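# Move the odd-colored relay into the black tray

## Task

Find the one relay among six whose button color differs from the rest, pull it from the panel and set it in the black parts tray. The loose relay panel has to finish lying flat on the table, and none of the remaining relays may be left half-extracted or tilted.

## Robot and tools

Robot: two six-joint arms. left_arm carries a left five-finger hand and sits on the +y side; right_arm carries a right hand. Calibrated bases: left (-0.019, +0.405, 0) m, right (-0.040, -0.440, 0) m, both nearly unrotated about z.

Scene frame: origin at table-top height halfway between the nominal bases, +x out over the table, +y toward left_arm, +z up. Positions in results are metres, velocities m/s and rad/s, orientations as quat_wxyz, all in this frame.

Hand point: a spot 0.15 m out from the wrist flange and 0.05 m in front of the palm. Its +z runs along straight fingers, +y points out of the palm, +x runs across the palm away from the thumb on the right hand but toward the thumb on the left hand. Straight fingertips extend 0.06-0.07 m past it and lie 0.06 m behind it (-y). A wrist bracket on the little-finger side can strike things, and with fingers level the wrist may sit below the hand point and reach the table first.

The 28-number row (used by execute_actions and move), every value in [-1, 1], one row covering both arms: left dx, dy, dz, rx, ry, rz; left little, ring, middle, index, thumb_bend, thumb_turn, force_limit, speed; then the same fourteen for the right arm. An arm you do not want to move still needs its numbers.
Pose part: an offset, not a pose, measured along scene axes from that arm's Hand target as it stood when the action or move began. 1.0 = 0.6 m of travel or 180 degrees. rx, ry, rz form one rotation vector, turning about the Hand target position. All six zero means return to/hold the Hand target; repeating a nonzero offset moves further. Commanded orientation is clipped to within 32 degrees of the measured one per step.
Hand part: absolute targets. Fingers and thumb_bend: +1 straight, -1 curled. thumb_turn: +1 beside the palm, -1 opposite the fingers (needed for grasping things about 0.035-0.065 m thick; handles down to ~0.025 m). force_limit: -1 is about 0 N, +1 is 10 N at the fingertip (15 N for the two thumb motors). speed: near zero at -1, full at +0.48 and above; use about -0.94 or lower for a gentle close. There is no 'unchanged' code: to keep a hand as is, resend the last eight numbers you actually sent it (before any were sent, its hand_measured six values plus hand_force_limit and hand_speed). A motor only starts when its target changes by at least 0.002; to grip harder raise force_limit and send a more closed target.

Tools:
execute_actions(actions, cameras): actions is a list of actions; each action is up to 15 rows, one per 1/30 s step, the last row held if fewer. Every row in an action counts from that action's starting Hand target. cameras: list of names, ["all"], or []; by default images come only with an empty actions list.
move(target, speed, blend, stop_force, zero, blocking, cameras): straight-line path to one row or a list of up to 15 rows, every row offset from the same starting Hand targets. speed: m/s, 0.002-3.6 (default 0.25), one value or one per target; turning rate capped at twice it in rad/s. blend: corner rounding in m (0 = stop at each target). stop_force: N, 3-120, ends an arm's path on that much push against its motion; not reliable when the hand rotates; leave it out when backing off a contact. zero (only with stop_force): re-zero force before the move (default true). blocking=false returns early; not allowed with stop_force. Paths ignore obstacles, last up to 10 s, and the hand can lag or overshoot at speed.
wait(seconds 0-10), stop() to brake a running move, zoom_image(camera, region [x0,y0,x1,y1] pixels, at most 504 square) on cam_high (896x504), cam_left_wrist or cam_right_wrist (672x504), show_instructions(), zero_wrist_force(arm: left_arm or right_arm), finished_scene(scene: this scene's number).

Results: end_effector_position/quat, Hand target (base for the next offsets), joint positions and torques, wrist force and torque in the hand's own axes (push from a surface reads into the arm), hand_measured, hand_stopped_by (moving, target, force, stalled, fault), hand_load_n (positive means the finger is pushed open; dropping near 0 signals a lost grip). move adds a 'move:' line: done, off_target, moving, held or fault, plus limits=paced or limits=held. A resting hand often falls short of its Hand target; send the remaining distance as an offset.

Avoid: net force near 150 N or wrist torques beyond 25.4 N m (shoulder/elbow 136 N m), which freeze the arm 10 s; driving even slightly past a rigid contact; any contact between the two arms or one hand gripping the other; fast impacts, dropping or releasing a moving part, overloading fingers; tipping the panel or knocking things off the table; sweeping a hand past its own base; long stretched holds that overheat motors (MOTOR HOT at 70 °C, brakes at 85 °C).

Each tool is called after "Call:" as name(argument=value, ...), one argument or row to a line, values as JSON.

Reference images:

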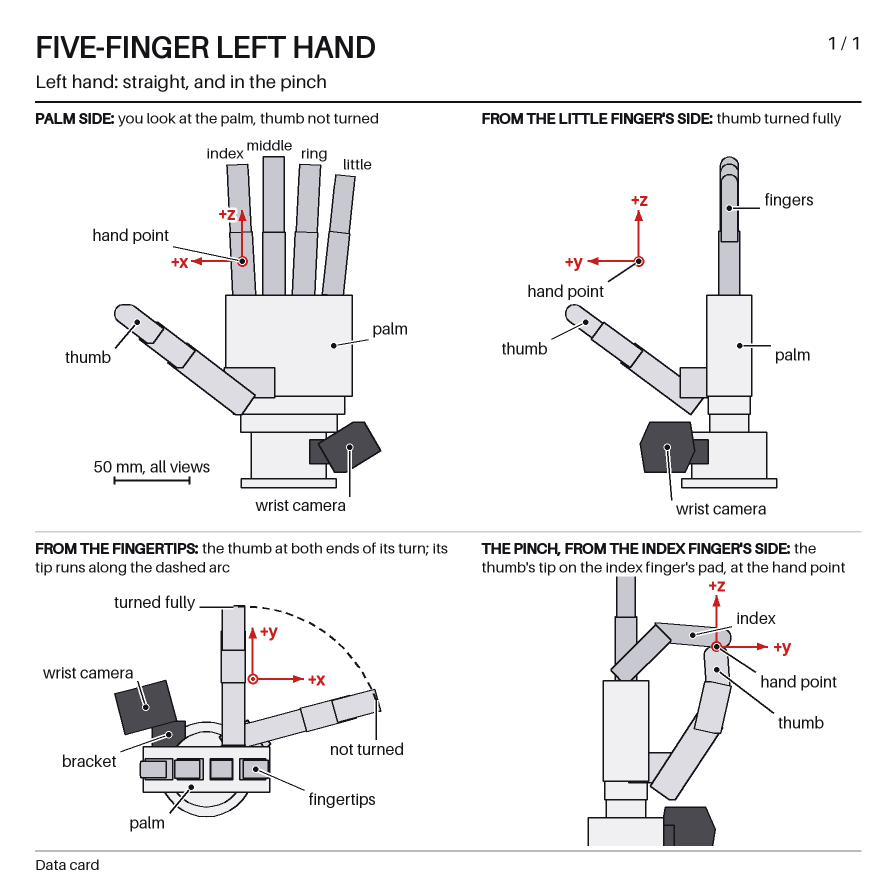

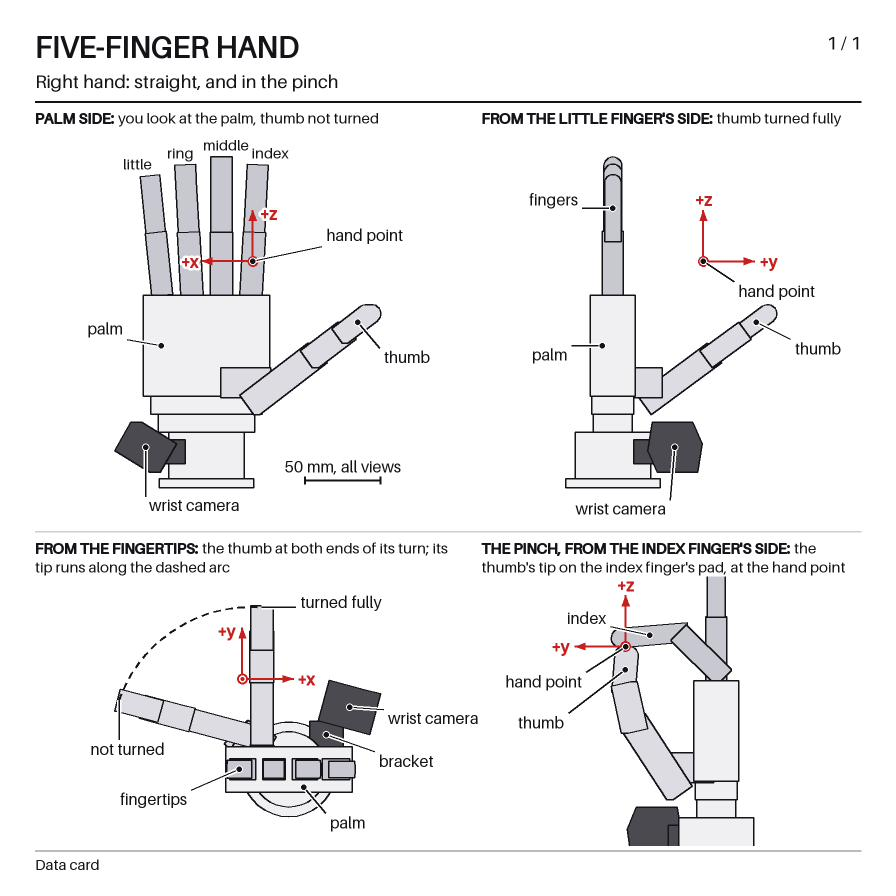

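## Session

Call:
execute_actions(
  actions=[],
)

Scene clock: 0.00 s.
left_arm: end_effector_position=(+0.3046, +0.0134, +0.3699) hand_measured=(+1.000, +1.000, +1.000, +1.000, +1.000, +1.000) hand_load_n=(+0.0, +0.0, +0.0, +0.0, +0.0, +0.0) hand_stopped_by=(target, target, target, target, target, target) hand_force_limit=0.00 hand_speed=-0.80 end_effector_quat_wxyz=(+0.158, -0.485, +0.854, -0.100) | right_arm: end_effector_position=(+0.5492, -0.3802, +0.3626) hand_measured=(+1.000, +1.000, +1.000, +1.000, +1.000, +1.000) hand_load_n=(+0.0, +0.0, +0.0, +0.0, -0.5, +0.0) hand_stopped_by=(target, target, target, target, target, target) hand_force_limit=0.00 hand_speed=-0.80 end_effector_quat_wxyz=(-0.067, +0.813, +0.195, +0.545)
Joint positions: left_arm=[2.546 -2.037 -0.804 1.585 -1.781 3.063] | right_arm=[-0.287 -1.587 1.626 0.448 1.01 1.184]
Joint velocities: within noise
Joint torques (N m): no reading
Motor temperatures (°C): left_arm=[33 29 28 30 38 33] | right_arm=[29 31 28 34 37 36]
Wrist force (N): no reading
Wrist torque (N m): no reading
Wrist force, peak (N): no reading
Hand target: left_arm +0.3046, +0.0134, +0.3699; +0.158, -0.485, +0.854, -0.100 | right_arm +0.5492, -0.3802, +0.3626; -0.067, +0.813, +0.195, +0.545
camera_calibration:
cam_left_wrist: T_world_to_cam=[[0.609546, -0.739261, 0.286265, -0.284187], [-0.792687, -0.572971, 0.208213, 0.179056], [0.0100979, -0.353834, -0.935254, 0.461401], [0, 0, 0, 1]] pos_world=[0.310501, 0.0557649, 0.475598]
cam_right_wrist: T_world_to_cam=[[0.500623, -0.810359, 0.304458, -0.684337], [-0.618291, -0.580878, -0.52943, 0.314383], [0.605882, 0.076801, -0.791839, 0.0899826], [0, 0, 0, 1]] pos_world=[0.482456, -0.378852, 0.446048]

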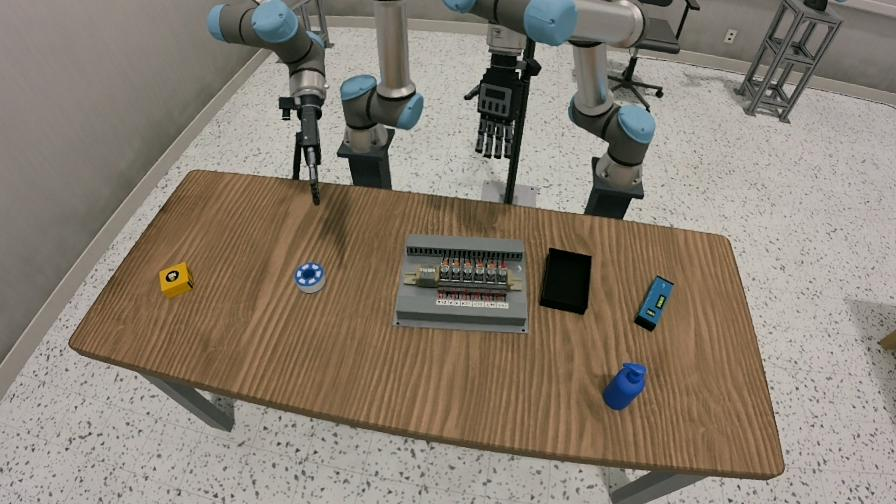

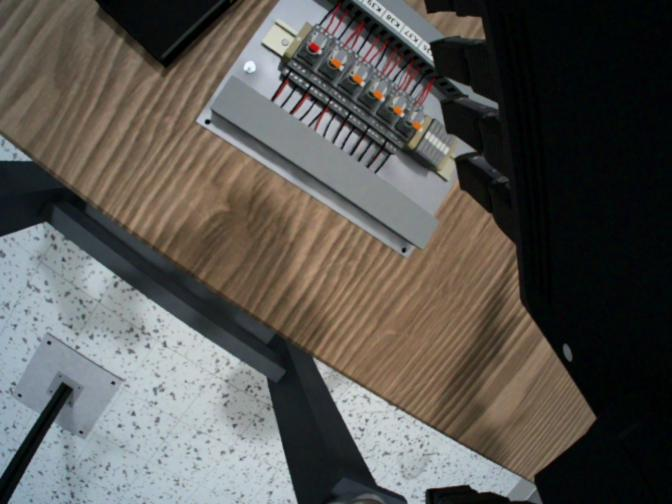

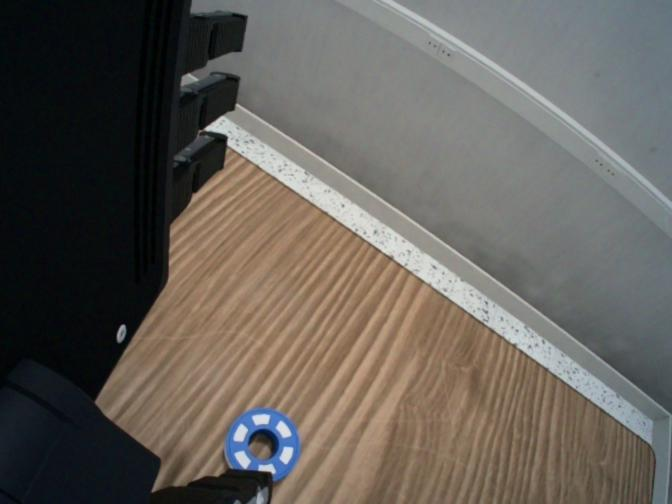

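Call:
zoom_image(
  camera="cam_high",
  region=[380, 220, 620, 355],
)

Call:
zoom_image(
  camera="cam_high",
  region=[430, 250, 530, 320],
)

Call:
zoom_image(
  camera="cam_left_wrist",
  region=[200, 0, 480, 210],
)

Scaled by 2.100 from the camera's 896x504 image, which has a finer 1280x720 frame.

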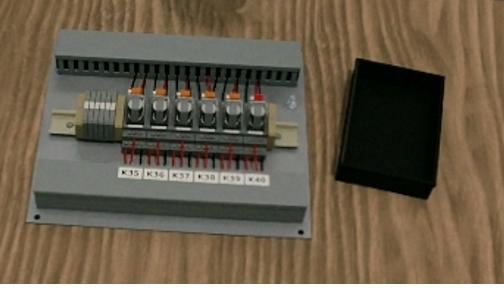

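Scaled by 5.040 from the camera's 896x504 image, which has a finer 1280x720 frame.

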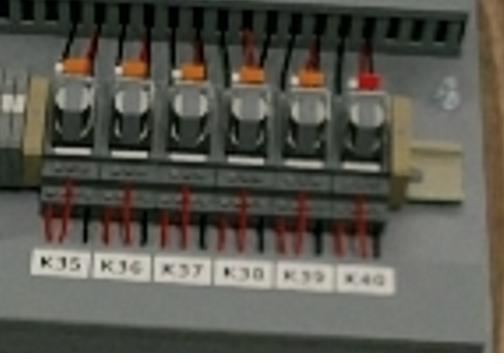

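Scaled by 1.800 from the camera's 672x504 image, which has a finer 960x720 frame.

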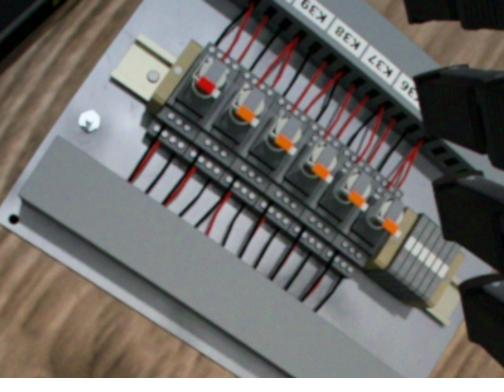

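Call:
move(
  target=[
    [0.03,0.95,0.08,0,0,0,1,1,1,1,1,1,0,-0.8,-0.082,0.217,-0.05,0.4997,0.0661,-0.3834,1,1,1,0.1,0.75,-1,0,0],
    [0.03,0.95,0.08,0,0,0,1,1,1,1,1,1,0,-0.8,-0.0982,0.7547,-0.371,0.4997,0.0661,-0.3834,1,1,1,0.1,0.75,-1,0,0],
  ],
  speed=[0.4, 0.25],
  blend=0.03,
  cameras=["all"],
)

Scene clock: 13.83 s.
left_arm: end_effector_position=(+0.3226, +0.5834, +0.4179) hand_measured=(+1.000, +1.000, +1.000, +1.000, +1.000, +1.000) hand_load_n=(+0.0, +0.0, +0.0, +0.0, +0.0, +0.0) hand_stopped_by=(target, target, target, target, target, target) hand_force_limit=0.00 hand_speed=-0.80 end_effector_quat_wxyz=(+0.158, -0.485, +0.854, -0.100) | right_arm: end_effector_position=(+0.4903, +0.0725, +0.1400) hand_measured=(+1.000, +1.000, +1.000, +0.100, +0.750, -1.000) hand_load_n=(+0.5, +0.0, +0.0, +0.0, +0.0, +0.0) hand_stopped_by=(target, target, target, target, target, target) hand_force_limit=0.00 hand_speed=0.00 end_effector_quat_wxyz=(+0.315, -0.545, +0.673, -0.389)
Joint positions: left_arm=[4.097 -1.702 -1.144 1.503 -1.268 4.546] | right_arm=[0.748 -0.797 1.003 0.6 2.377 3.787]
Joint torques (N m): left_arm=[4.86 17.94 23.85 -2.41 -2.43 2.42] | right_arm=[2.59 -43.42 -23.92 -0.53 -1.56 -1.61]
Wrist force (N): left_arm=[0.2 0.1 -0.3] | right_arm=[0.4 -0.5 -0.8]
Wrist torque (N m): left_arm=[-0.04 -0.09 0.02] | right_arm=[0.15 -0.16 -0.05]
Wrist force, peak (N): left_arm=[-1.1 0.7 -0.5] | right_arm=[1.9 -1.9 -0.7]
Hand target: left_arm +0.3226, +0.5834, +0.4179; +0.158, -0.485, +0.854, -0.100 | right_arm +0.4903, +0.0726, +0.1400; +0.315, -0.545, +0.673, -0.389
Off the commanded pose: left_arm 0.000 m, 0 deg | right_arm 0.000 m, 0 deg.
move: done
camera_calibration:
cam_left_wrist: T_world_to_cam=[[0.609546, -0.739261, 0.286265, 0.112479], [-0.792687, -0.572971, 0.208213, 0.509923], [0.0100979, -0.353834, -0.935254, 0.707797], [0, 0, 0, 1]] pos_world=[0.328501, 0.625765, 0.523598]
cam_right_wrist: T_world_to_cam=[[-0.482691, -0.148274, -0.863148, 0.377464], [-0.373285, 0.926389, 0.0496107, 0.112661], [0.792255, 0.346147, -0.502508, -0.236734], [0, 0, 0, 1]] pos_world=[0.411807, 0.0335449, 0.201257]

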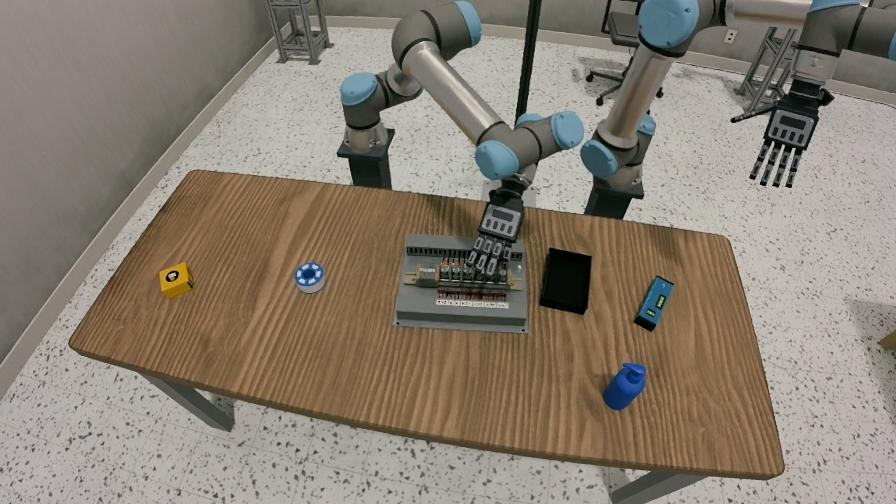

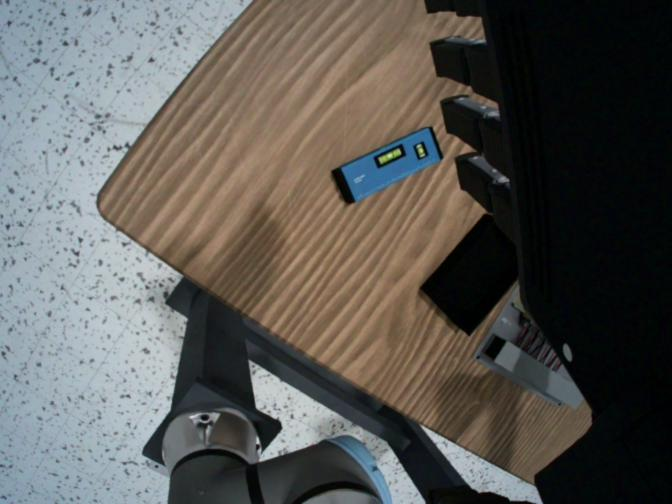

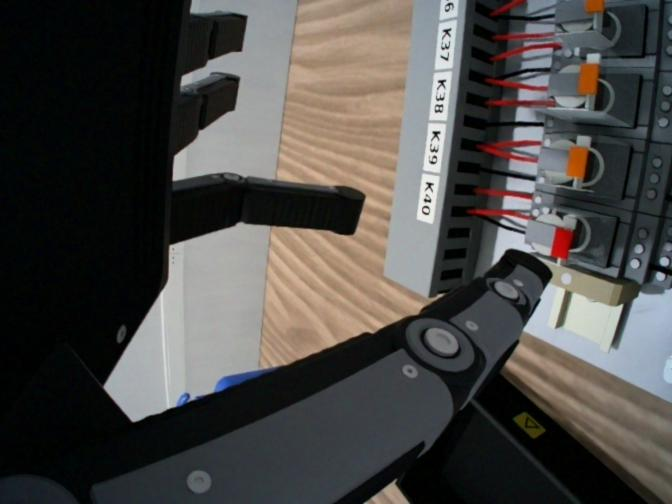

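Call:
zoom_image(
  camera="cam_right_wrist",
  region=[500, 110, 672, 300],
)

Scaled by 2.653 from the camera's 672x504 image, which has a finer 960x720 frame.

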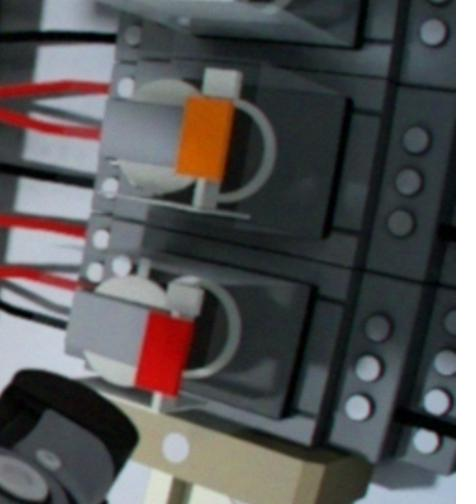

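Call:
move(
  target=[0,0,0,0,0,0,1,1,1,1,1,1,0,-0.8,-0.003,-0.0052,-0.075,0,0,0,1,1,1,0.1,0.75,-1,0,0],
  speed=0.12,
  cameras=["cam_right_wrist","cam_high"],
)

Call:
zoom_image(
  camera="cam_right_wrist",
  region=[400, 110, 670, 310],
)

Call:
zoom_image(
  camera="cam_high",
  region=[430, 240, 530, 320],
)

Scene clock: 16.43 s.
left_arm: end_effector_position=(+0.3226, +0.5834, +0.4179) hand_measured=(+1.000, +1.000, +1.000, +1.000, +1.000, +1.000) hand_load_n=(+0.0, +0.0, +0.0, +0.0, +0.0, +0.0) hand_stopped_by=(target, target, target, target, target, target) hand_force_limit=0.00 hand_speed=-0.80 end_effector_quat_wxyz=(+0.158, -0.485, +0.854, -0.100) | right_arm: end_effector_position=(+0.4885, +0.0694, +0.0949) hand_measured=(+1.000, +1.000, +1.000, +0.100, +0.750, -1.000) hand_load_n=(+0.0, +0.0, -0.5, +0.0, +0.0, +0.0) hand_stopped_by=(target, target, target, target, target, target) hand_force_limit=0.00 hand_speed=0.00 end_effector_quat_wxyz=(+0.315, -0.545, +0.673, -0.389)
Joint positions: left_arm=[4.097 -1.702 -1.144 1.503 -1.268 4.546] | right_arm=[0.746 -0.775 1.083 0.497 2.376 3.785]
Joint torques (N m): left_arm=[4.93 17.86 24.59 -3.65 -2.13 2.12] | right_arm=[-9.33 -63.94 -19.63 2.08 -1.3 -1.61]
Wrist force (N): left_arm=[0.2 -0.1 -0.2] | right_arm=[0.7 -0.8 -0.9]
Wrist torque (N m): left_arm=[-0.09 -0.09 0.03] | right_arm=[0.09 -0.21 -0.03]
Wrist force, peak (N): left_arm=[0.5 0.0 -0.6] | right_arm=[0.6 -1.7 -1.4]
Hand target: left_arm +0.3226, +0.5834, +0.4179; +0.158, -0.485, +0.854, -0.100 | right_arm +0.4885, +0.0695, +0.0950; +0.315, -0.545, +0.673, -0.389
Off the commanded pose: left_arm 0.000 m, 0 deg | right_arm 0.000 m, 0 deg.
move: done
camera_calibration:
cam_right_wrist: T_world_to_cam=[[-0.482883, -0.148506, -0.863001, 0.337269], [-0.373369, 0.926361, 0.0495058, 0.11715], [0.792098, 0.346123, -0.502772, -0.256792], [0, 0, 0, 1]] pos_world=[0.410006, 0.0304451, 0.156156]
Images, in order (width x height): cam_high 896x504, cam_right_wrist 672x504.

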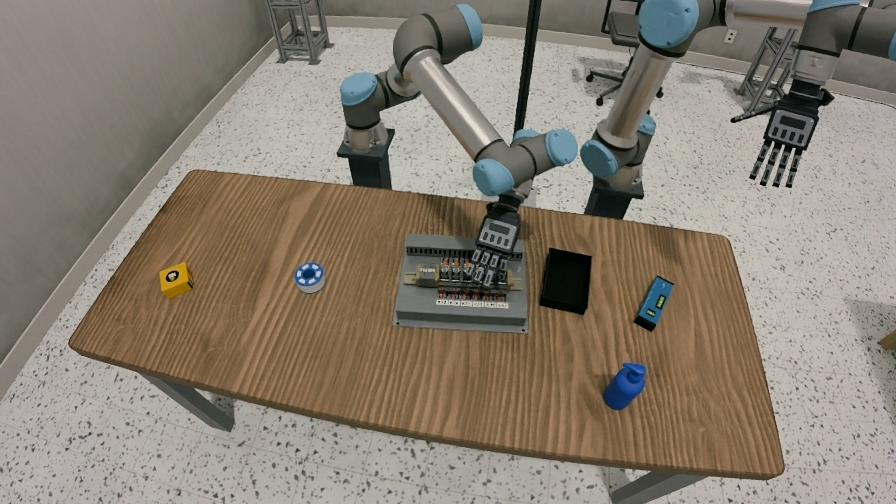

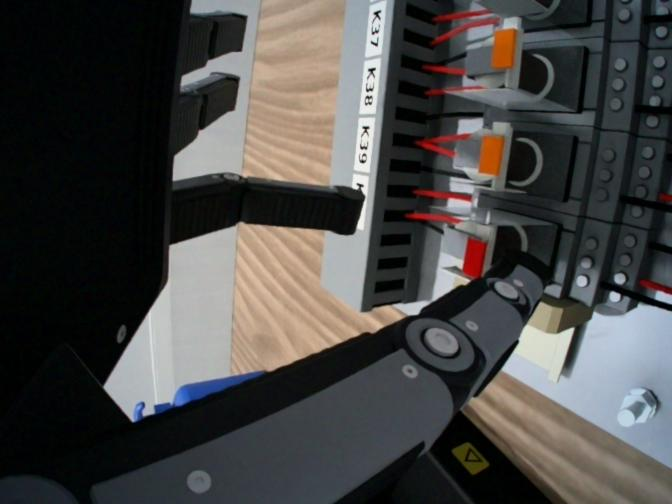

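Scaled by 1.867 from the camera's 672x504 image, which has a finer 960x720 frame.

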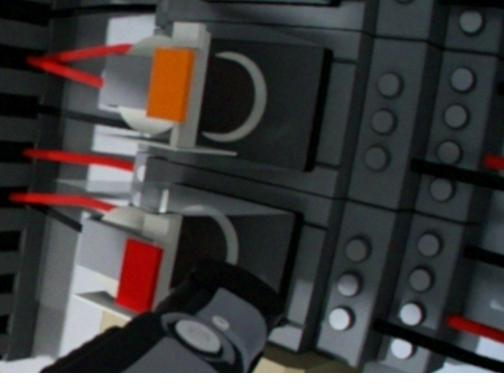

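Scaled by 5.040 from the camera's 896x504 image, which has a finer 1280x720 frame.

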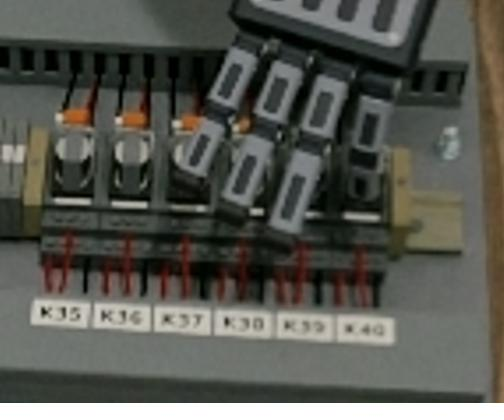

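Call:
move(
  target=[0,0,0,0,0,0,1,1,1,1,1,1,0,-0.8,0,-0.001,-0.0475,0,0,0,1,1,1,0.1,0.75,-1,0,0],
  speed=0.06,
  stop_force=8,
  cameras=["cam_right_wrist","cam_high"],
)

Call:
zoom_image(
  camera="cam_right_wrist",
  region=[330, 110, 600, 310],
)

Scene clock: 19.40 s.
left_arm: end_effector_position=(+0.3226, +0.5834, +0.4179) hand_measured=(+1.000, +1.000, +1.000, +1.000, +1.000, +1.000) hand_load_n=(+0.0, +0.0, +0.0, +0.0, +0.0, +0.0) hand_stopped_by=(target, target, target, target, target, target) hand_force_limit=0.00 hand_speed=-0.80 end_effector_quat_wxyz=(+0.158, -0.485, +0.854, -0.100) | right_arm: end_effector_position=(+0.4885, +0.0689, +0.0665) hand_measured=(+1.000, +1.000, +1.000, +0.100, +0.750, -1.000) hand_load_n=(+0.0, +0.0, +0.0, +0.0, +0.0, +0.0) hand_stopped_by=(target, target, target, target, target, target) hand_force_limit=0.00 hand_speed=0.00 end_effector_quat_wxyz=(+0.315, -0.545, +0.673, -0.389)
Joint positions: left_arm=[4.097 -1.702 -1.144 1.503 -1.268 4.546] | right_arm=[0.746 -0.752 1.118 0.439 2.376 3.785]
Joint torques (N m): left_arm=[5.64 18.26 24.57 -3.47 -2.03 2.13] | right_arm=[-6.96 -64.78 -22.49 2.4 -1.24 -1.12]
Wrist force (N): left_arm=[0.4 0.2 -0.2] | right_arm=[0.8 -0.9 -1.1]
Wrist torque (N m): left_arm=[-0.03 -0.12 0.03] | right_arm=[0.09 -0.20 -0.04]
Wrist force, peak (N): left_arm=[0.8 -0.1 -0.1] | right_arm=[0.7 -1.4 -1.5]
Hand target: left_arm +0.3226, +0.5834, +0.4179; +0.158, -0.485, +0.854, -0.100 | right_arm +0.4885, +0.0689, +0.0665; +0.315, -0.545, +0.673, -0.389
Off the commanded pose: left_arm 0.000 m, 0 deg | right_arm 0.000 m, 0 deg.
move: done
camera_calibration:
cam_right_wrist: T_world_to_cam=[[-0.482729, -0.148344, -0.863115, 0.312618], [-0.373378, 0.926352, 0.049613, 0.119102], [0.792188, 0.346218, -0.502565, -0.27093], [0, 0, 0, 1]] pos_world=[0.410007, 0.0298455, 0.127756]
Images, in order (width x height): cam_high 896x504, cam_right_wrist 672x504.

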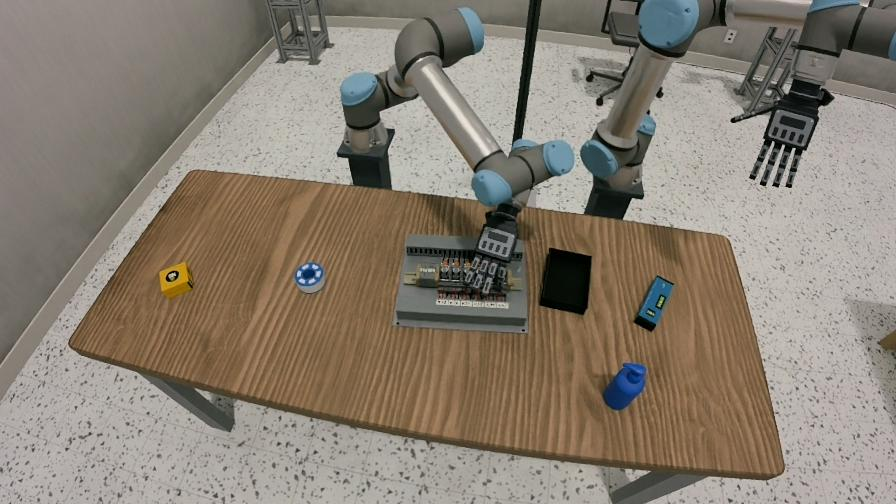

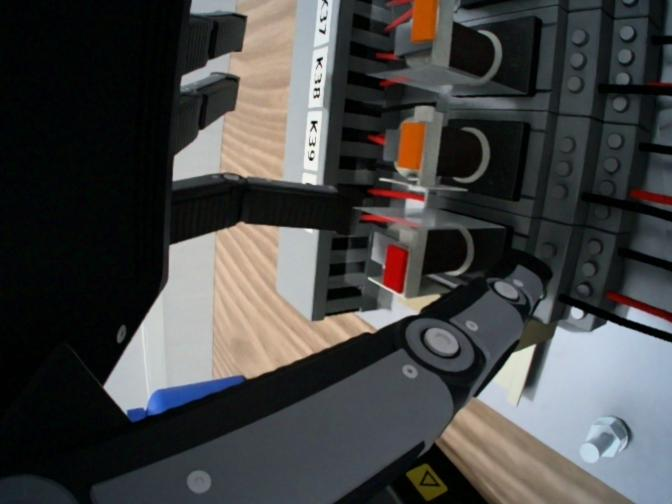

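Scaled by 1.867 from the camera's 672x504 image, which has a finer 960x720 frame.

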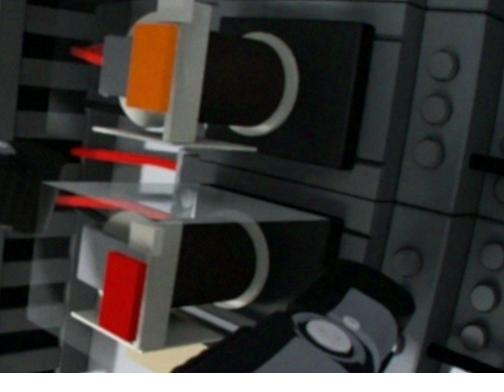

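Call:
move(
  target=[0,0,0,0,0,0,1,1,1,1,1,1,0,-0.8,0,0,0,0,0,0,1,1,1,-0.35,0.1,-1,-0.4,-0.85],
)

Call:
move(
  target=[0,0,0,0,0,0,1,1,1,1,1,1,0,-0.8,0,0,0,0,0,0,1,1,1,-0.4,0.05,-1,0.9,-0.75],
  cameras=["cam_right_wrist"],
)

Scene clock: 21.50 s.
left_arm: end_effector_position=(+0.3226, +0.5834, +0.4179) hand_measured=(+1.000, +1.000, +1.000, +1.000, +1.000, +1.000) hand_load_n=(+0.0, +0.0, +0.0, +0.0, +0.0, +0.0) hand_stopped_by=(target, target, target, target, target, target) hand_force_limit=0.00 hand_speed=-0.80 end_effector_quat_wxyz=(+0.158, -0.485, +0.854, -0.100) | right_arm: end_effector_position=(+0.4885, +0.0689, +0.0665) hand_measured=(+1.000, +1.000, +1.000, -0.148, +0.618, -1.000) hand_load_n=(+0.0, -0.5, +0.0, +4.0, +6.0, +0.0) hand_stopped_by=(target, target, target, force, force, target) hand_force_limit=-0.40 hand_speed=-0.85 end_effector_quat_wxyz=(+0.315, -0.545, +0.673, -0.389)
Joint positions: left_arm=[4.097 -1.702 -1.144 1.503 -1.268 4.546] | right_arm=[0.746 -0.752 1.118 0.439 2.376 3.785]
Joint torques (N m): left_arm=[5.24 17.26 24.59 -3.5 -1.8 1.95] | right_arm=[-2.83 -64.13 -22.94 0.32 -0.46 2.03]
Wrist force (N): left_arm=[0.3 0.2 -0.2] | right_arm=[0.6 2.0 -0.6]
Wrist torque (N m): left_arm=[-0.04 -0.10 0.02] | right_arm=[0.11 -0.16 -0.04]
Wrist force, peak (N): left_arm=[0.6 0.4 -0.4] | right_arm=[0.8 2.3 -0.5]
Hand target: left_arm +0.3226, +0.5834, +0.4179; +0.158, -0.485, +0.854, -0.100 | right_arm +0.4885, +0.0689, +0.0665; +0.315, -0.545, +0.673, -0.389
Off the commanded pose: left_arm 0.000 m, 0 deg | right_arm 0.000 m, 0 deg.
move: done

Scene clock: 22.00 s.
left_arm: end_effector_position=(+0.3226, +0.5834, +0.4179) hand_measured=(+1.000, +1.000, +1.000, +1.000, +1.000, +1.000) hand_load_n=(+0.0, +0.0, +0.0, +0.5, +0.0, +0.0) hand_stopped_by=(target, target, target, target, target, target) hand_force_limit=0.00 hand_speed=-0.80 end_effector_quat_wxyz=(+0.158, -0.485, +0.854, -0.100) | right_arm: end_effector_position=(+0.4885, +0.0689, +0.0665) hand_measured=(+1.000, +1.000, +1.000, -0.166, +0.602, -1.000) hand_load_n=(-0.5, +0.0, +0.0, +15.0, +13.0, +1.0) hand_stopped_by=(target, target, target, force, force, target) hand_force_limit=0.90 hand_speed=-0.75 end_effector_quat_wxyz=(+0.315, -0.545, +0.673, -0.389)
Joint positions: left_arm=[4.097 -1.702 -1.144 1.503 -1.268 4.546] | right_arm=[0.746 -0.752 1.118 0.439 2.376 3.785]
Joint torques (N m): left_arm=[5.53 17.48 24.74 -3.49 -1.45 1.89] | right_arm=[-2.31 -64.08 -24.69 0.12 0.27 2.1]
Wrist force (N): left_arm=[0.2 0.1 -0.2] | right_arm=[0.2 5.2 3.3]
Wrist torque (N m): left_arm=[-0.05 -0.08 0.02] | right_arm=[0.22 -0.17 0.00]
Wrist force, peak (N): left_arm=[0.6 0.1 -0.1] | right_arm=[0.6 5.6 3.5]
Hand target: left_arm +0.3226, +0.5834, +0.4179; +0.158, -0.485, +0.854, -0.100 | right_arm +0.4885, +0.0689, +0.0665; +0.315, -0.545, +0.673, -0.389
Off the commanded pose: left_arm 0.000 m, 0 deg | right_arm 0.000 m, 0 deg.
move: done
camera_calibration:
cam_right_wrist: T_world_to_cam=[[-0.482729, -0.148344, -0.863115, 0.312618], [-0.373378, 0.926352, 0.049613, 0.119102], [0.792188, 0.346218, -0.502565, -0.27093], [0, 0, 0, 1]] pos_world=[0.410007, 0.0298455, 0.127756]
Images, in order (width x height): cam_right_wrist 672x504.

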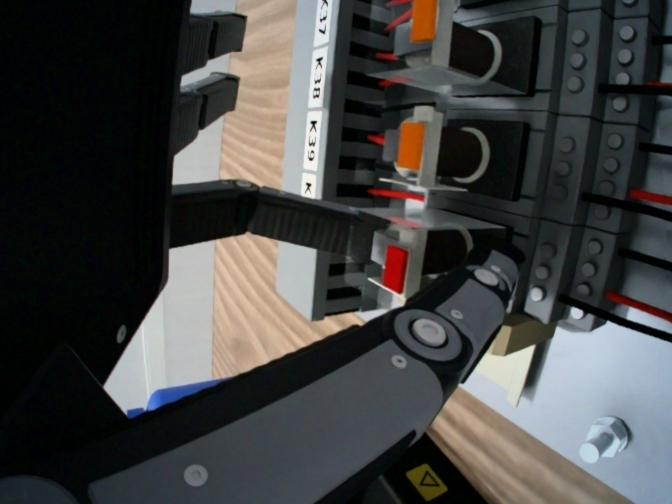

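Call:
move(
  target=[0,0,0,0,0,0,1,1,1,1,1,1,0,-0.8,0.0014,-0.0133,0.0058,0,0,0,1,1,1,-0.4,0.05,-1,0.9,-0.75],
  speed=0.04,
  cameras=["cam_right_wrist"],
)

Scene clock: 23.27 s.
left_arm: end_effector_position=(+0.3226, +0.5834, +0.4179) hand_measured=(+1.000, +1.000, +1.000, +1.000, +1.000, +1.000) hand_load_n=(+0.0, +0.0, +0.0, +0.0, +0.0, +0.0) hand_stopped_by=(target, target, target, target, target, target) hand_force_limit=0.00 hand_speed=-0.80 end_effector_quat_wxyz=(+0.158, -0.485, +0.854, -0.100) | right_arm: end_effector_position=(+0.4894, +0.0608, +0.0701) hand_measured=(+1.000, +1.000, +1.000, -0.166, +0.602, -1.000) hand_load_n=(+0.0, +0.0, +0.0, +7.5, +13.0, +2.0) hand_stopped_by=(target, target, target, force, force, target) hand_force_limit=0.90 hand_speed=-0.75 end_effector_quat_wxyz=(+0.315, -0.545, +0.673, -0.389)
Joint positions: left_arm=[4.097 -1.702 -1.144 1.503 -1.268 4.546] | right_arm=[0.735 -0.773 1.144 0.425 2.368 3.774]
Joint torques (N m): left_arm=[5.85 17.75 24.6 -3.54 -1.72 2.01] | right_arm=[0.6 -40.1 -24.66 1.86 1.49 0.16]
Wrist force (N): left_arm=[0.4 0.0 -0.3] | right_arm=[-2.6 4.0 -2.4]
Wrist torque (N m): left_arm=[-0.06 -0.11 0.04] | right_arm=[0.12 -0.21 0.05]
Wrist force, peak (N): left_arm=[0.6 0.5 0.1] | right_arm=[-7.7 3.2 -0.1]
Hand target: left_arm +0.3226, +0.5834, +0.4179; +0.158, -0.485, +0.854, -0.100 | right_arm +0.4894, +0.0609, +0.0700; +0.315, -0.545, +0.673, -0.389
Off the commanded pose: left_arm 0.000 m, 0 deg | right_arm 0.000 m, 0 deg.
move: done
camera_calibration:
cam_right_wrist: T_world_to_cam=[[-0.482588, -0.148297, -0.863202, 0.314926], [-0.373393, 0.926346, 0.0496061, 0.126677], [0.792267, 0.346253, -0.502416, -0.267116], [0, 0, 0, 1]] pos_world=[0.410907, 0.0218457, 0.131357]
Images, in order (width x height): cam_right_wrist 672x504.

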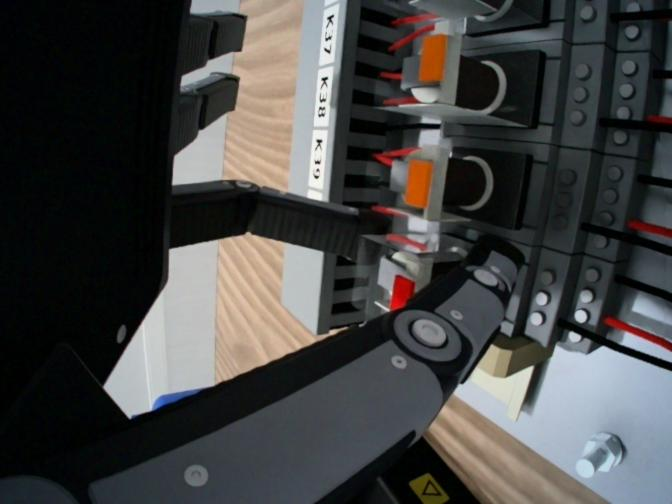

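Call:
move(
  target=[0,0,0,0,0,0,1,1,1,1,1,1,0,-0.8,0,0,0,0,0,0,1,1,1,0.0,0.72,-1,0.9,-0.5],
)

Call:
move(
  target=[0,0,0,0,0,0,1,1,1,1,1,1,0,-0.8,-0.001,0.0083,-0.0058,0,0,0,1,1,1,0.0,0.72,-1,0.9,-0.5],
  speed=0.04,
)

Call:
move(
  target=[0,0,0,0,0,0,1,1,1,1,1,1,0,-0.8,0,0,0,0,0,0,1,1,1,-0.4,0.05,-1,1.0,-0.5],
  cameras=["cam_right_wrist"],
)

Scene clock: 24.57 s.
left_arm: end_effector_position=(+0.3226, +0.5834, +0.4179) hand_measured=(+1.000, +1.000, +1.000, +1.000, +1.000, +1.000) hand_load_n=(+0.0, +0.0, +0.0, +0.0, +0.0, +0.0) hand_stopped_by=(target, target, target, target, target, target) hand_force_limit=0.00 hand_speed=-0.80 end_effector_quat_wxyz=(+0.158, -0.485, +0.854, -0.100) | right_arm: end_effector_position=(+0.4894, +0.0608, +0.0700) hand_measured=(+1.000, +1.000, +1.000, +0.000, +0.720, -1.000) hand_load_n=(+0.0, +0.0, +0.5, +0.0, +0.0, +0.0) hand_stopped_by=(target, target, target, target, target, target) hand_force_limit=0.90 hand_speed=-0.50 end_effector_quat_wxyz=(+0.315, -0.545, +0.673, -0.389)
Joint positions: left_arm=[4.097 -1.702 -1.144 1.503 -1.268 4.546] | right_arm=[0.735 -0.773 1.144 0.425 2.369 3.774]
Joint torques (N m): left_arm=[5.55 16.75 24.24 -3.71 -1.65 1.79] | right_arm=[4.9 -37.27 -21.98 1.1 0.23 2.55]
Wrist force (N): left_arm=[0.4 0.0 0.1] | right_arm=[0.6 -1.0 -0.7]
Wrist torque (N m): left_arm=[-0.08 -0.10 0.03] | right_arm=[0.07 -0.20 -0.06]
Wrist force, peak (N): left_arm=[0.6 0.3 -0.1] | right_arm=[-2.7 3.9 -3.0]
Hand target: left_arm +0.3226, +0.5834, +0.4179; +0.158, -0.485, +0.854, -0.100 | right_arm +0.4894, +0.0609, +0.0700; +0.315, -0.545, +0.673, -0.389
Off the commanded pose: left_arm 0.000 m, 0 deg | right_arm 0.000 m, 0 deg.
move: done

Scene clock: 25.27 s.
left_arm: end_effector_position=(+0.3226, +0.5834, +0.4179) hand_measured=(+1.000, +1.000, +1.000, +1.000, +1.000, +1.000) hand_load_n=(+0.0, +0.0, +0.0, +0.0, -0.5, +0.0) hand_stopped_by=(target, target, target, target, target, target) hand_force_limit=0.00 hand_speed=-0.80 end_effector_quat_wxyz=(+0.158, -0.485, +0.854, -0.100) | right_arm: end_effector_position=(+0.4887, +0.0659, +0.0664) hand_measured=(+1.000, +1.000, +1.000, +0.000, +0.720, -1.000) hand_load_n=(+0.0, +0.0, +0.0, +0.0, +0.0, +0.0) hand_stopped_by=(target, target, target, target, target, target) hand_force_limit=0.90 hand_speed=-0.50 end_effector_quat_wxyz=(+0.315, -0.545, +0.673, -0.389)
Joint positions: left_arm=[4.097 -1.702 -1.144 1.503 -1.268 4.546] | right_arm=[0.742 -0.758 1.129 0.431 2.373 3.781]
Joint torques (N m): left_arm=[5.57 17.18 24.5 -3.51 -1.22 1.75] | right_arm=[-2.87 -57.26 -13.18 2.01 2.14 0.98]
Wrist force (N): left_arm=[0.4 0.2 -0.2] | right_arm=[0.7 -0.9 -0.9]
Wrist torque (N m): left_arm=[-0.04 -0.11 0.03] | right_arm=[0.09 -0.20 -0.13]
Wrist force, peak (N): left_arm=[0.6 -0.1 -0.5] | right_arm=[0.5 -1.0 -1.1]
Hand target: left_arm +0.3226, +0.5834, +0.4179; +0.158, -0.485, +0.854, -0.100 | right_arm +0.4888, +0.0659, +0.0665; +0.315, -0.545, +0.673, -0.389
Off the commanded pose: left_arm 0.000 m, 0 deg | right_arm 0.000 m, 0 deg.
move: done

Scene clock: 25.77 s.
left_arm: end_effector_position=(+0.3226, +0.5834, +0.4179) hand_measured=(+1.000, +1.000, +1.000, +1.000, +1.000, +1.000) hand_load_n=(+0.0, +0.0, +0.0, +0.0, +0.0, +0.0) hand_stopped_by=(target, target, target, target, target, target) hand_force_limit=0.00 hand_speed=-0.80 end_effector_quat_wxyz=(+0.158, -0.485, +0.854, -0.100) | right_arm: end_effector_position=(+0.4887, +0.0659, +0.0664) hand_measured=(+1.000, +1.000, +1.000, -0.174, +0.592, -1.000) hand_load_n=(+0.0, +0.0, +0.0, +18.0, +19.0, +0.5) hand_stopped_by=(target, target, target, force, force, target) hand_force_limit=1.00 hand_speed=-0.50 end_effector_quat_wxyz=(+0.315, -0.545, +0.673, -0.389)
Joint positions: left_arm=[4.097 -1.702 -1.144 1.503 -1.268 4.546] | right_arm=[0.742 -0.759 1.129 0.431 2.373 3.781]
Joint torques (N m): left_arm=[5.26 17.14 24.31 -3.53 -1.38 1.87] | right_arm=[-8.36 -70.02 -15.22 -0.97 -0.74 -2.24]
Wrist force (N): left_arm=[0.3 0.5 -0.3] | right_arm=[-0.1 6.1 3.5]
Wrist torque (N m): left_arm=[0.01 -0.11 0.02] | right_arm=[0.22 -0.19 -0.08]
Wrist force, peak (N): left_arm=[0.6 0.3 -0.6] | right_arm=[0.0 1.2 7.3]
Hand target: left_arm +0.3226, +0.5834, +0.4179; +0.158, -0.485, +0.854, -0.100 | right_arm +0.4888, +0.0659, +0.0665; +0.315, -0.545, +0.673, -0.389
Off the commanded pose: left_arm 0.000 m, 0 deg | right_arm 0.000 m, 0 deg.
move: done
camera_calibration:
cam_right_wrist: T_world_to_cam=[[-0.482815, -0.148476, -0.863044, 0.312228], [-0.373373, 0.926359, 0.0495085, 0.121879], [0.792138, 0.346141, -0.502697, -0.270095], [0, 0, 0, 1]] pos_world=[0.410207, 0.0269452, 0.127656]
Images, in order (width x height): cam_right_wrist 672x504.

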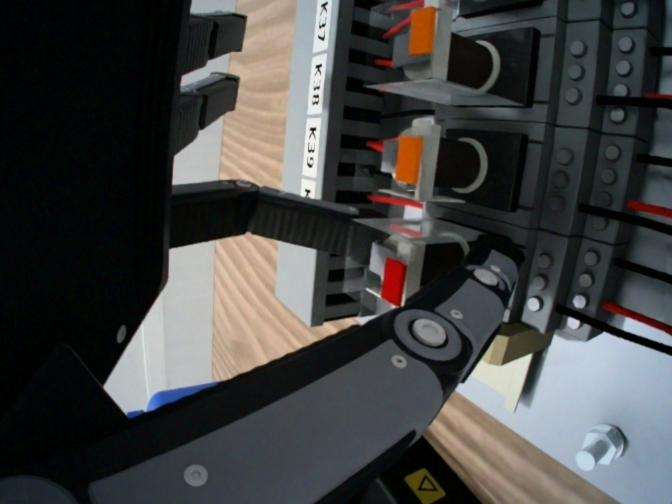

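Call:
move(
  target=[0,0,0,0,0,0,1,1,1,1,1,1,0,-0.8,0.001,-0.01,0.002,0,0,0,1,1,1,-0.4,0.05,-1,1.0,-0.5],
  speed=0.04,
  cameras=["cam_right_wrist"],
)

Scene clock: 27.30 s.
left_arm: end_effector_position=(+0.3226, +0.5834, +0.4179) hand_measured=(+1.000, +1.000, +1.000, +1.000, +1.000, +1.000) hand_load_n=(+0.0, +0.0, +0.0, +0.0, +0.0, +0.0) hand_stopped_by=(target, target, target, target, target, target) hand_force_limit=0.00 hand_speed=-0.80 end_effector_quat_wxyz=(+0.158, -0.485, +0.854, -0.100) | right_arm: end_effector_position=(+0.4894, +0.0598, +0.0678) hand_measured=(+1.000, +1.000, +1.000, -0.174, +0.592, -1.000) hand_load_n=(+0.0, +0.0, +0.0, +10.5, +19.0, +5.0) hand_stopped_by=(target, target, target, force, force, target) hand_force_limit=1.00 hand_speed=-0.50 end_effector_quat_wxyz=(+0.315, -0.545, +0.673, -0.389)
Joint positions: left_arm=[4.097 -1.702 -1.144 1.503 -1.268 4.546] | right_arm=[0.734 -0.773 1.151 0.418 2.368 3.772]
Joint torques (N m): left_arm=[4.66 17.22 24.16 -3.56 -1.26 1.97] | right_arm=[-3.71 -40 -24.5 2.82 1.95 -0.91]
Wrist force (N): left_arm=[0.4 0.3 0.1] | right_arm=[-6.9 4.7 -4.3]
Wrist torque (N m): left_arm=[-0.05 -0.11 0.02] | right_arm=[0.11 -0.16 0.12]
Wrist force, peak (N): left_arm=[0.7 0.1 -0.3] | right_arm=[-11.0 4.9 -1.1]
Hand target: left_arm +0.3226, +0.5834, +0.4179; +0.158, -0.485, +0.854, -0.100 | right_arm +0.4894, +0.0599, +0.0677; +0.315, -0.545, +0.673, -0.389
Off the commanded pose: left_arm 0.000 m, 0 deg | right_arm 0.000 m, 0 deg.
move: done
camera_calibration:
cam_right_wrist: T_world_to_cam=[[-0.482608, -0.148212, -0.863205, 0.312751], [-0.373424, 0.926327, 0.0497271, 0.127677], [0.79224, 0.34634, -0.502399, -0.26784], [0, 0, 0, 1]] pos_world=[0.410807, 0.0208461, 0.129057]
Images, in order (width x height): cam_right_wrist 672x504.

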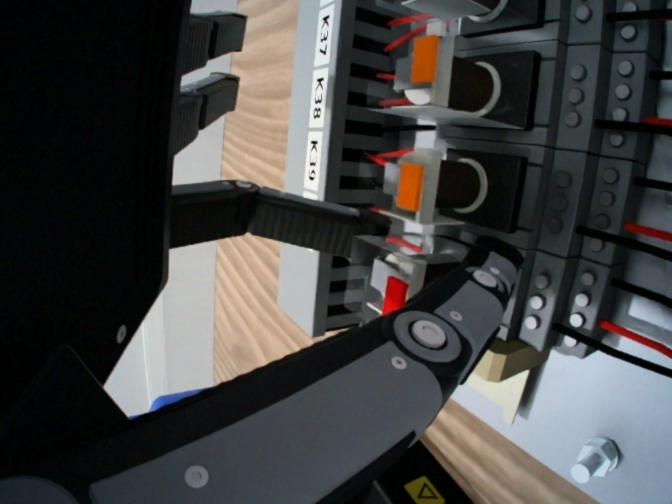

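Call:
move(
  target=[0,0,0,0,0,0,1,1,1,1,1,1,0,-0.8,-0.0017,0.0167,0.005,0,0,0,1,1,1,-0.4,0.05,-1,1.0,-0.5],
  speed=0.04,
  cameras=["cam_right_wrist"],
)

Scene clock: 28.83 s.
left_arm: end_effector_position=(+0.3226, +0.5834, +0.4179) hand_measured=(+1.000, +1.000, +1.000, +1.000, +1.000, +1.000) hand_load_n=(+0.0, +0.0, +0.0, +0.0, +0.0, +0.0) hand_stopped_by=(target, target, target, target, target, target) hand_force_limit=0.00 hand_speed=-0.80 end_effector_quat_wxyz=(+0.158, -0.485, +0.854, -0.100) | right_arm: end_effector_position=(+0.4883, +0.0699, +0.0706) hand_measured=(+1.000, +1.000, +1.000, -0.174, +0.592, -1.000) hand_load_n=(+0.0, +0.0, +0.0, +16.5, +11.5, -12.5) hand_stopped_by=(target, target, target, force, force, target) hand_force_limit=1.00 hand_speed=-0.50 end_effector_quat_wxyz=(+0.315, -0.545, +0.673, -0.389) end_effector_velocity=(+0.000, -0.001, -0.002) end_effector_angular_velocity=(+0.001, +0.000, +0.000)
Joint positions: left_arm=[4.097 -1.702 -1.144 1.503 -1.268 4.546] | right_arm=[0.747 -0.754 1.109 0.45 2.377 3.786]
Joint velocities: left_arm=[within noise] | right_arm=[-0.001 0 0.005 -0.006 -0.001 0]
Joint torques (N m): left_arm=[4.96 17.61 24.53 -3.4 -1.05 1.8] | right_arm=[1.6 -62.21 -14.9 -3.39 -3.13 0.9]
Wrist force (N): left_arm=[0.4 0.4 -0.2] | right_arm=[14.9 -8.2 1.7]
Wrist torque (N m): left_arm=[0.00 -0.11 0.02] | right_arm=[0.02 -0.19 -0.42]
Wrist force, peak (N): left_arm=[0.8 0.1 -0.3] | right_arm=[14.9 -8.2 1.7]
Hand target: left_arm +0.3226, +0.5834, +0.4179; +0.158, -0.485, +0.854, -0.100 | right_arm +0.4883, +0.0699, +0.0707; +0.315, -0.545, +0.673, -0.389
Off the commanded pose: left_arm 0.000 m, 0 deg | right_arm 0.000 m, 0 deg.
move: done
camera_calibration:
cam_right_wrist: T_world_to_cam=[[-0.482881, -0.148546, -0.862995, 0.316227], [-0.373314, 0.926387, 0.0494274, 0.117765], [0.792125, 0.346035, -0.502789, -0.268951], [0, 0, 0, 1]] pos_world=[0.409706, 0.0309446, 0.131856]
Images, in order (width x height): cam_right_wrist 672x504.

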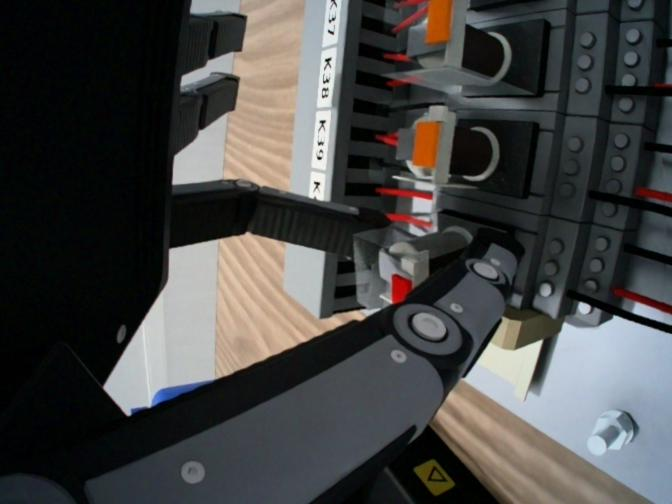

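Call:
zoom_image(
  camera="cam_right_wrist",
  region=[330, 130, 600, 330],
)

Scaled by 1.867 from the camera's 672x504 image, which has a finer 960x720 frame.

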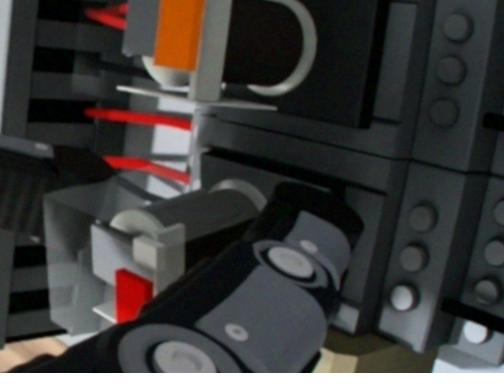

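Call:
wait(
  seconds=0.1,
  cameras=["cam_high","cam_right_wrist"],
)

Call:
zoom_image(
  camera="cam_high",
  region=[440, 240, 540, 320],
)

Scene clock: 29.80 s.
left_arm: end_effector_position=(+0.3226, +0.5834, +0.4179) hand_measured=(+1.000, +1.000, +1.000, +1.000, +1.000, +1.000) hand_load_n=(+0.0, +0.0, +0.0, +0.0, +0.0, +0.0) hand_stopped_by=(target, target, target, target, target, target) hand_force_limit=0.00 hand_speed=-0.80 end_effector_quat_wxyz=(+0.158, -0.485, +0.854, -0.100) | right_arm: end_effector_position=(+0.4883, +0.0699, +0.0707) hand_measured=(+1.000, +1.000, +1.000, -0.174, +0.592, -1.000) hand_load_n=(+0.0, +0.0, +0.0, +16.0, +11.5, -12.0) hand_stopped_by=(target, target, target, force, force, target) hand_force_limit=1.00 hand_speed=-0.50 end_effector_quat_wxyz=(+0.315, -0.545, +0.673, -0.389)
Joint positions: left_arm=[4.097 -1.702 -1.144 1.503 -1.268 4.546] | right_arm=[0.747 -0.754 1.109 0.45 2.377 3.786]
Joint torques (N m): left_arm=[5.1 17.33 24.18 -3.55 -0.91 1.89] | right_arm=[-1.34 -63.33 -12.72 -3.36 -5.02 -1.37]
Wrist force (N): left_arm=[0.2 0.3 -0.1] | right_arm=[14.4 -6.0 2.2]
Wrist torque (N m): left_arm=[-0.03 -0.07 0.00] | right_arm=[0.09 -0.17 -0.40]
Wrist force, peak (N): left_arm=[0.7 0.3 -0.2] | right_arm=[15.2 -8.3 1.5]
Hand target: left_arm +0.3226, +0.5834, +0.4179; +0.158, -0.485, +0.854, -0.100 | right_arm +0.4883, +0.0699, +0.0707; +0.315, -0.545, +0.673, -0.389
Off the commanded pose: left_arm 0.000 m, 0 deg | right_arm 0.000 m, 0 deg.
wait: 0.10 s; at rest from the start
camera_calibration:
cam_right_wrist: T_world_to_cam=[[-0.482729, -0.148344, -0.863115, 0.31631], [-0.373378, 0.926352, 0.049613, 0.1178], [0.792188, 0.346218, -0.502565, -0.269041], [0, 0, 0, 1]] pos_world=[0.409807, 0.0309455, 0.131956]
Images, in order (width x height): cam_high 896x504, cam_right_wrist 672x504.

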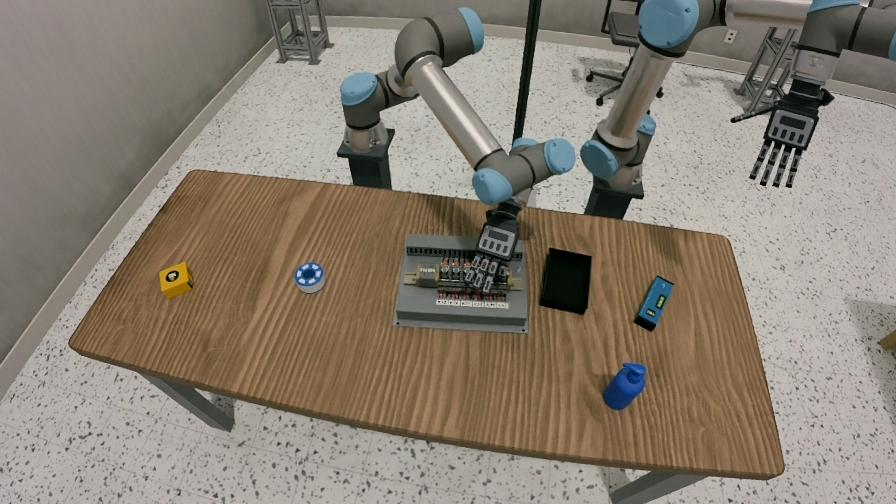

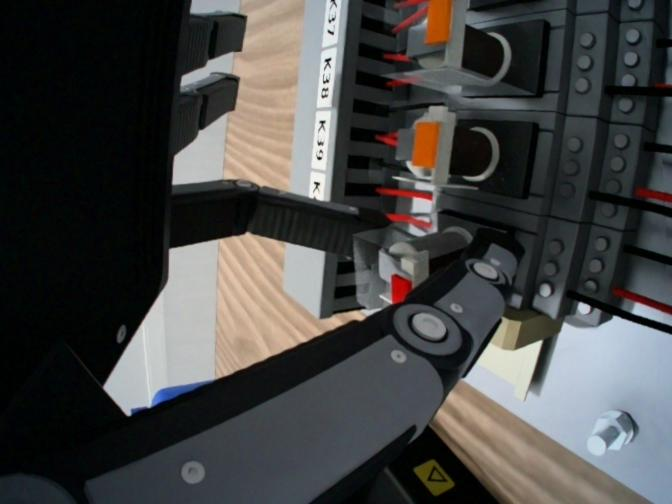

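Scaled by 5.040 from the camera's 896x504 image, which has a finer 1280x720 frame.

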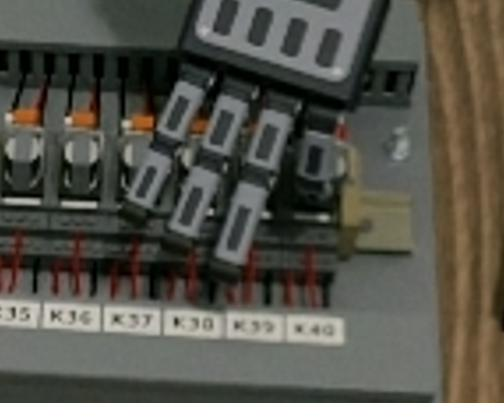

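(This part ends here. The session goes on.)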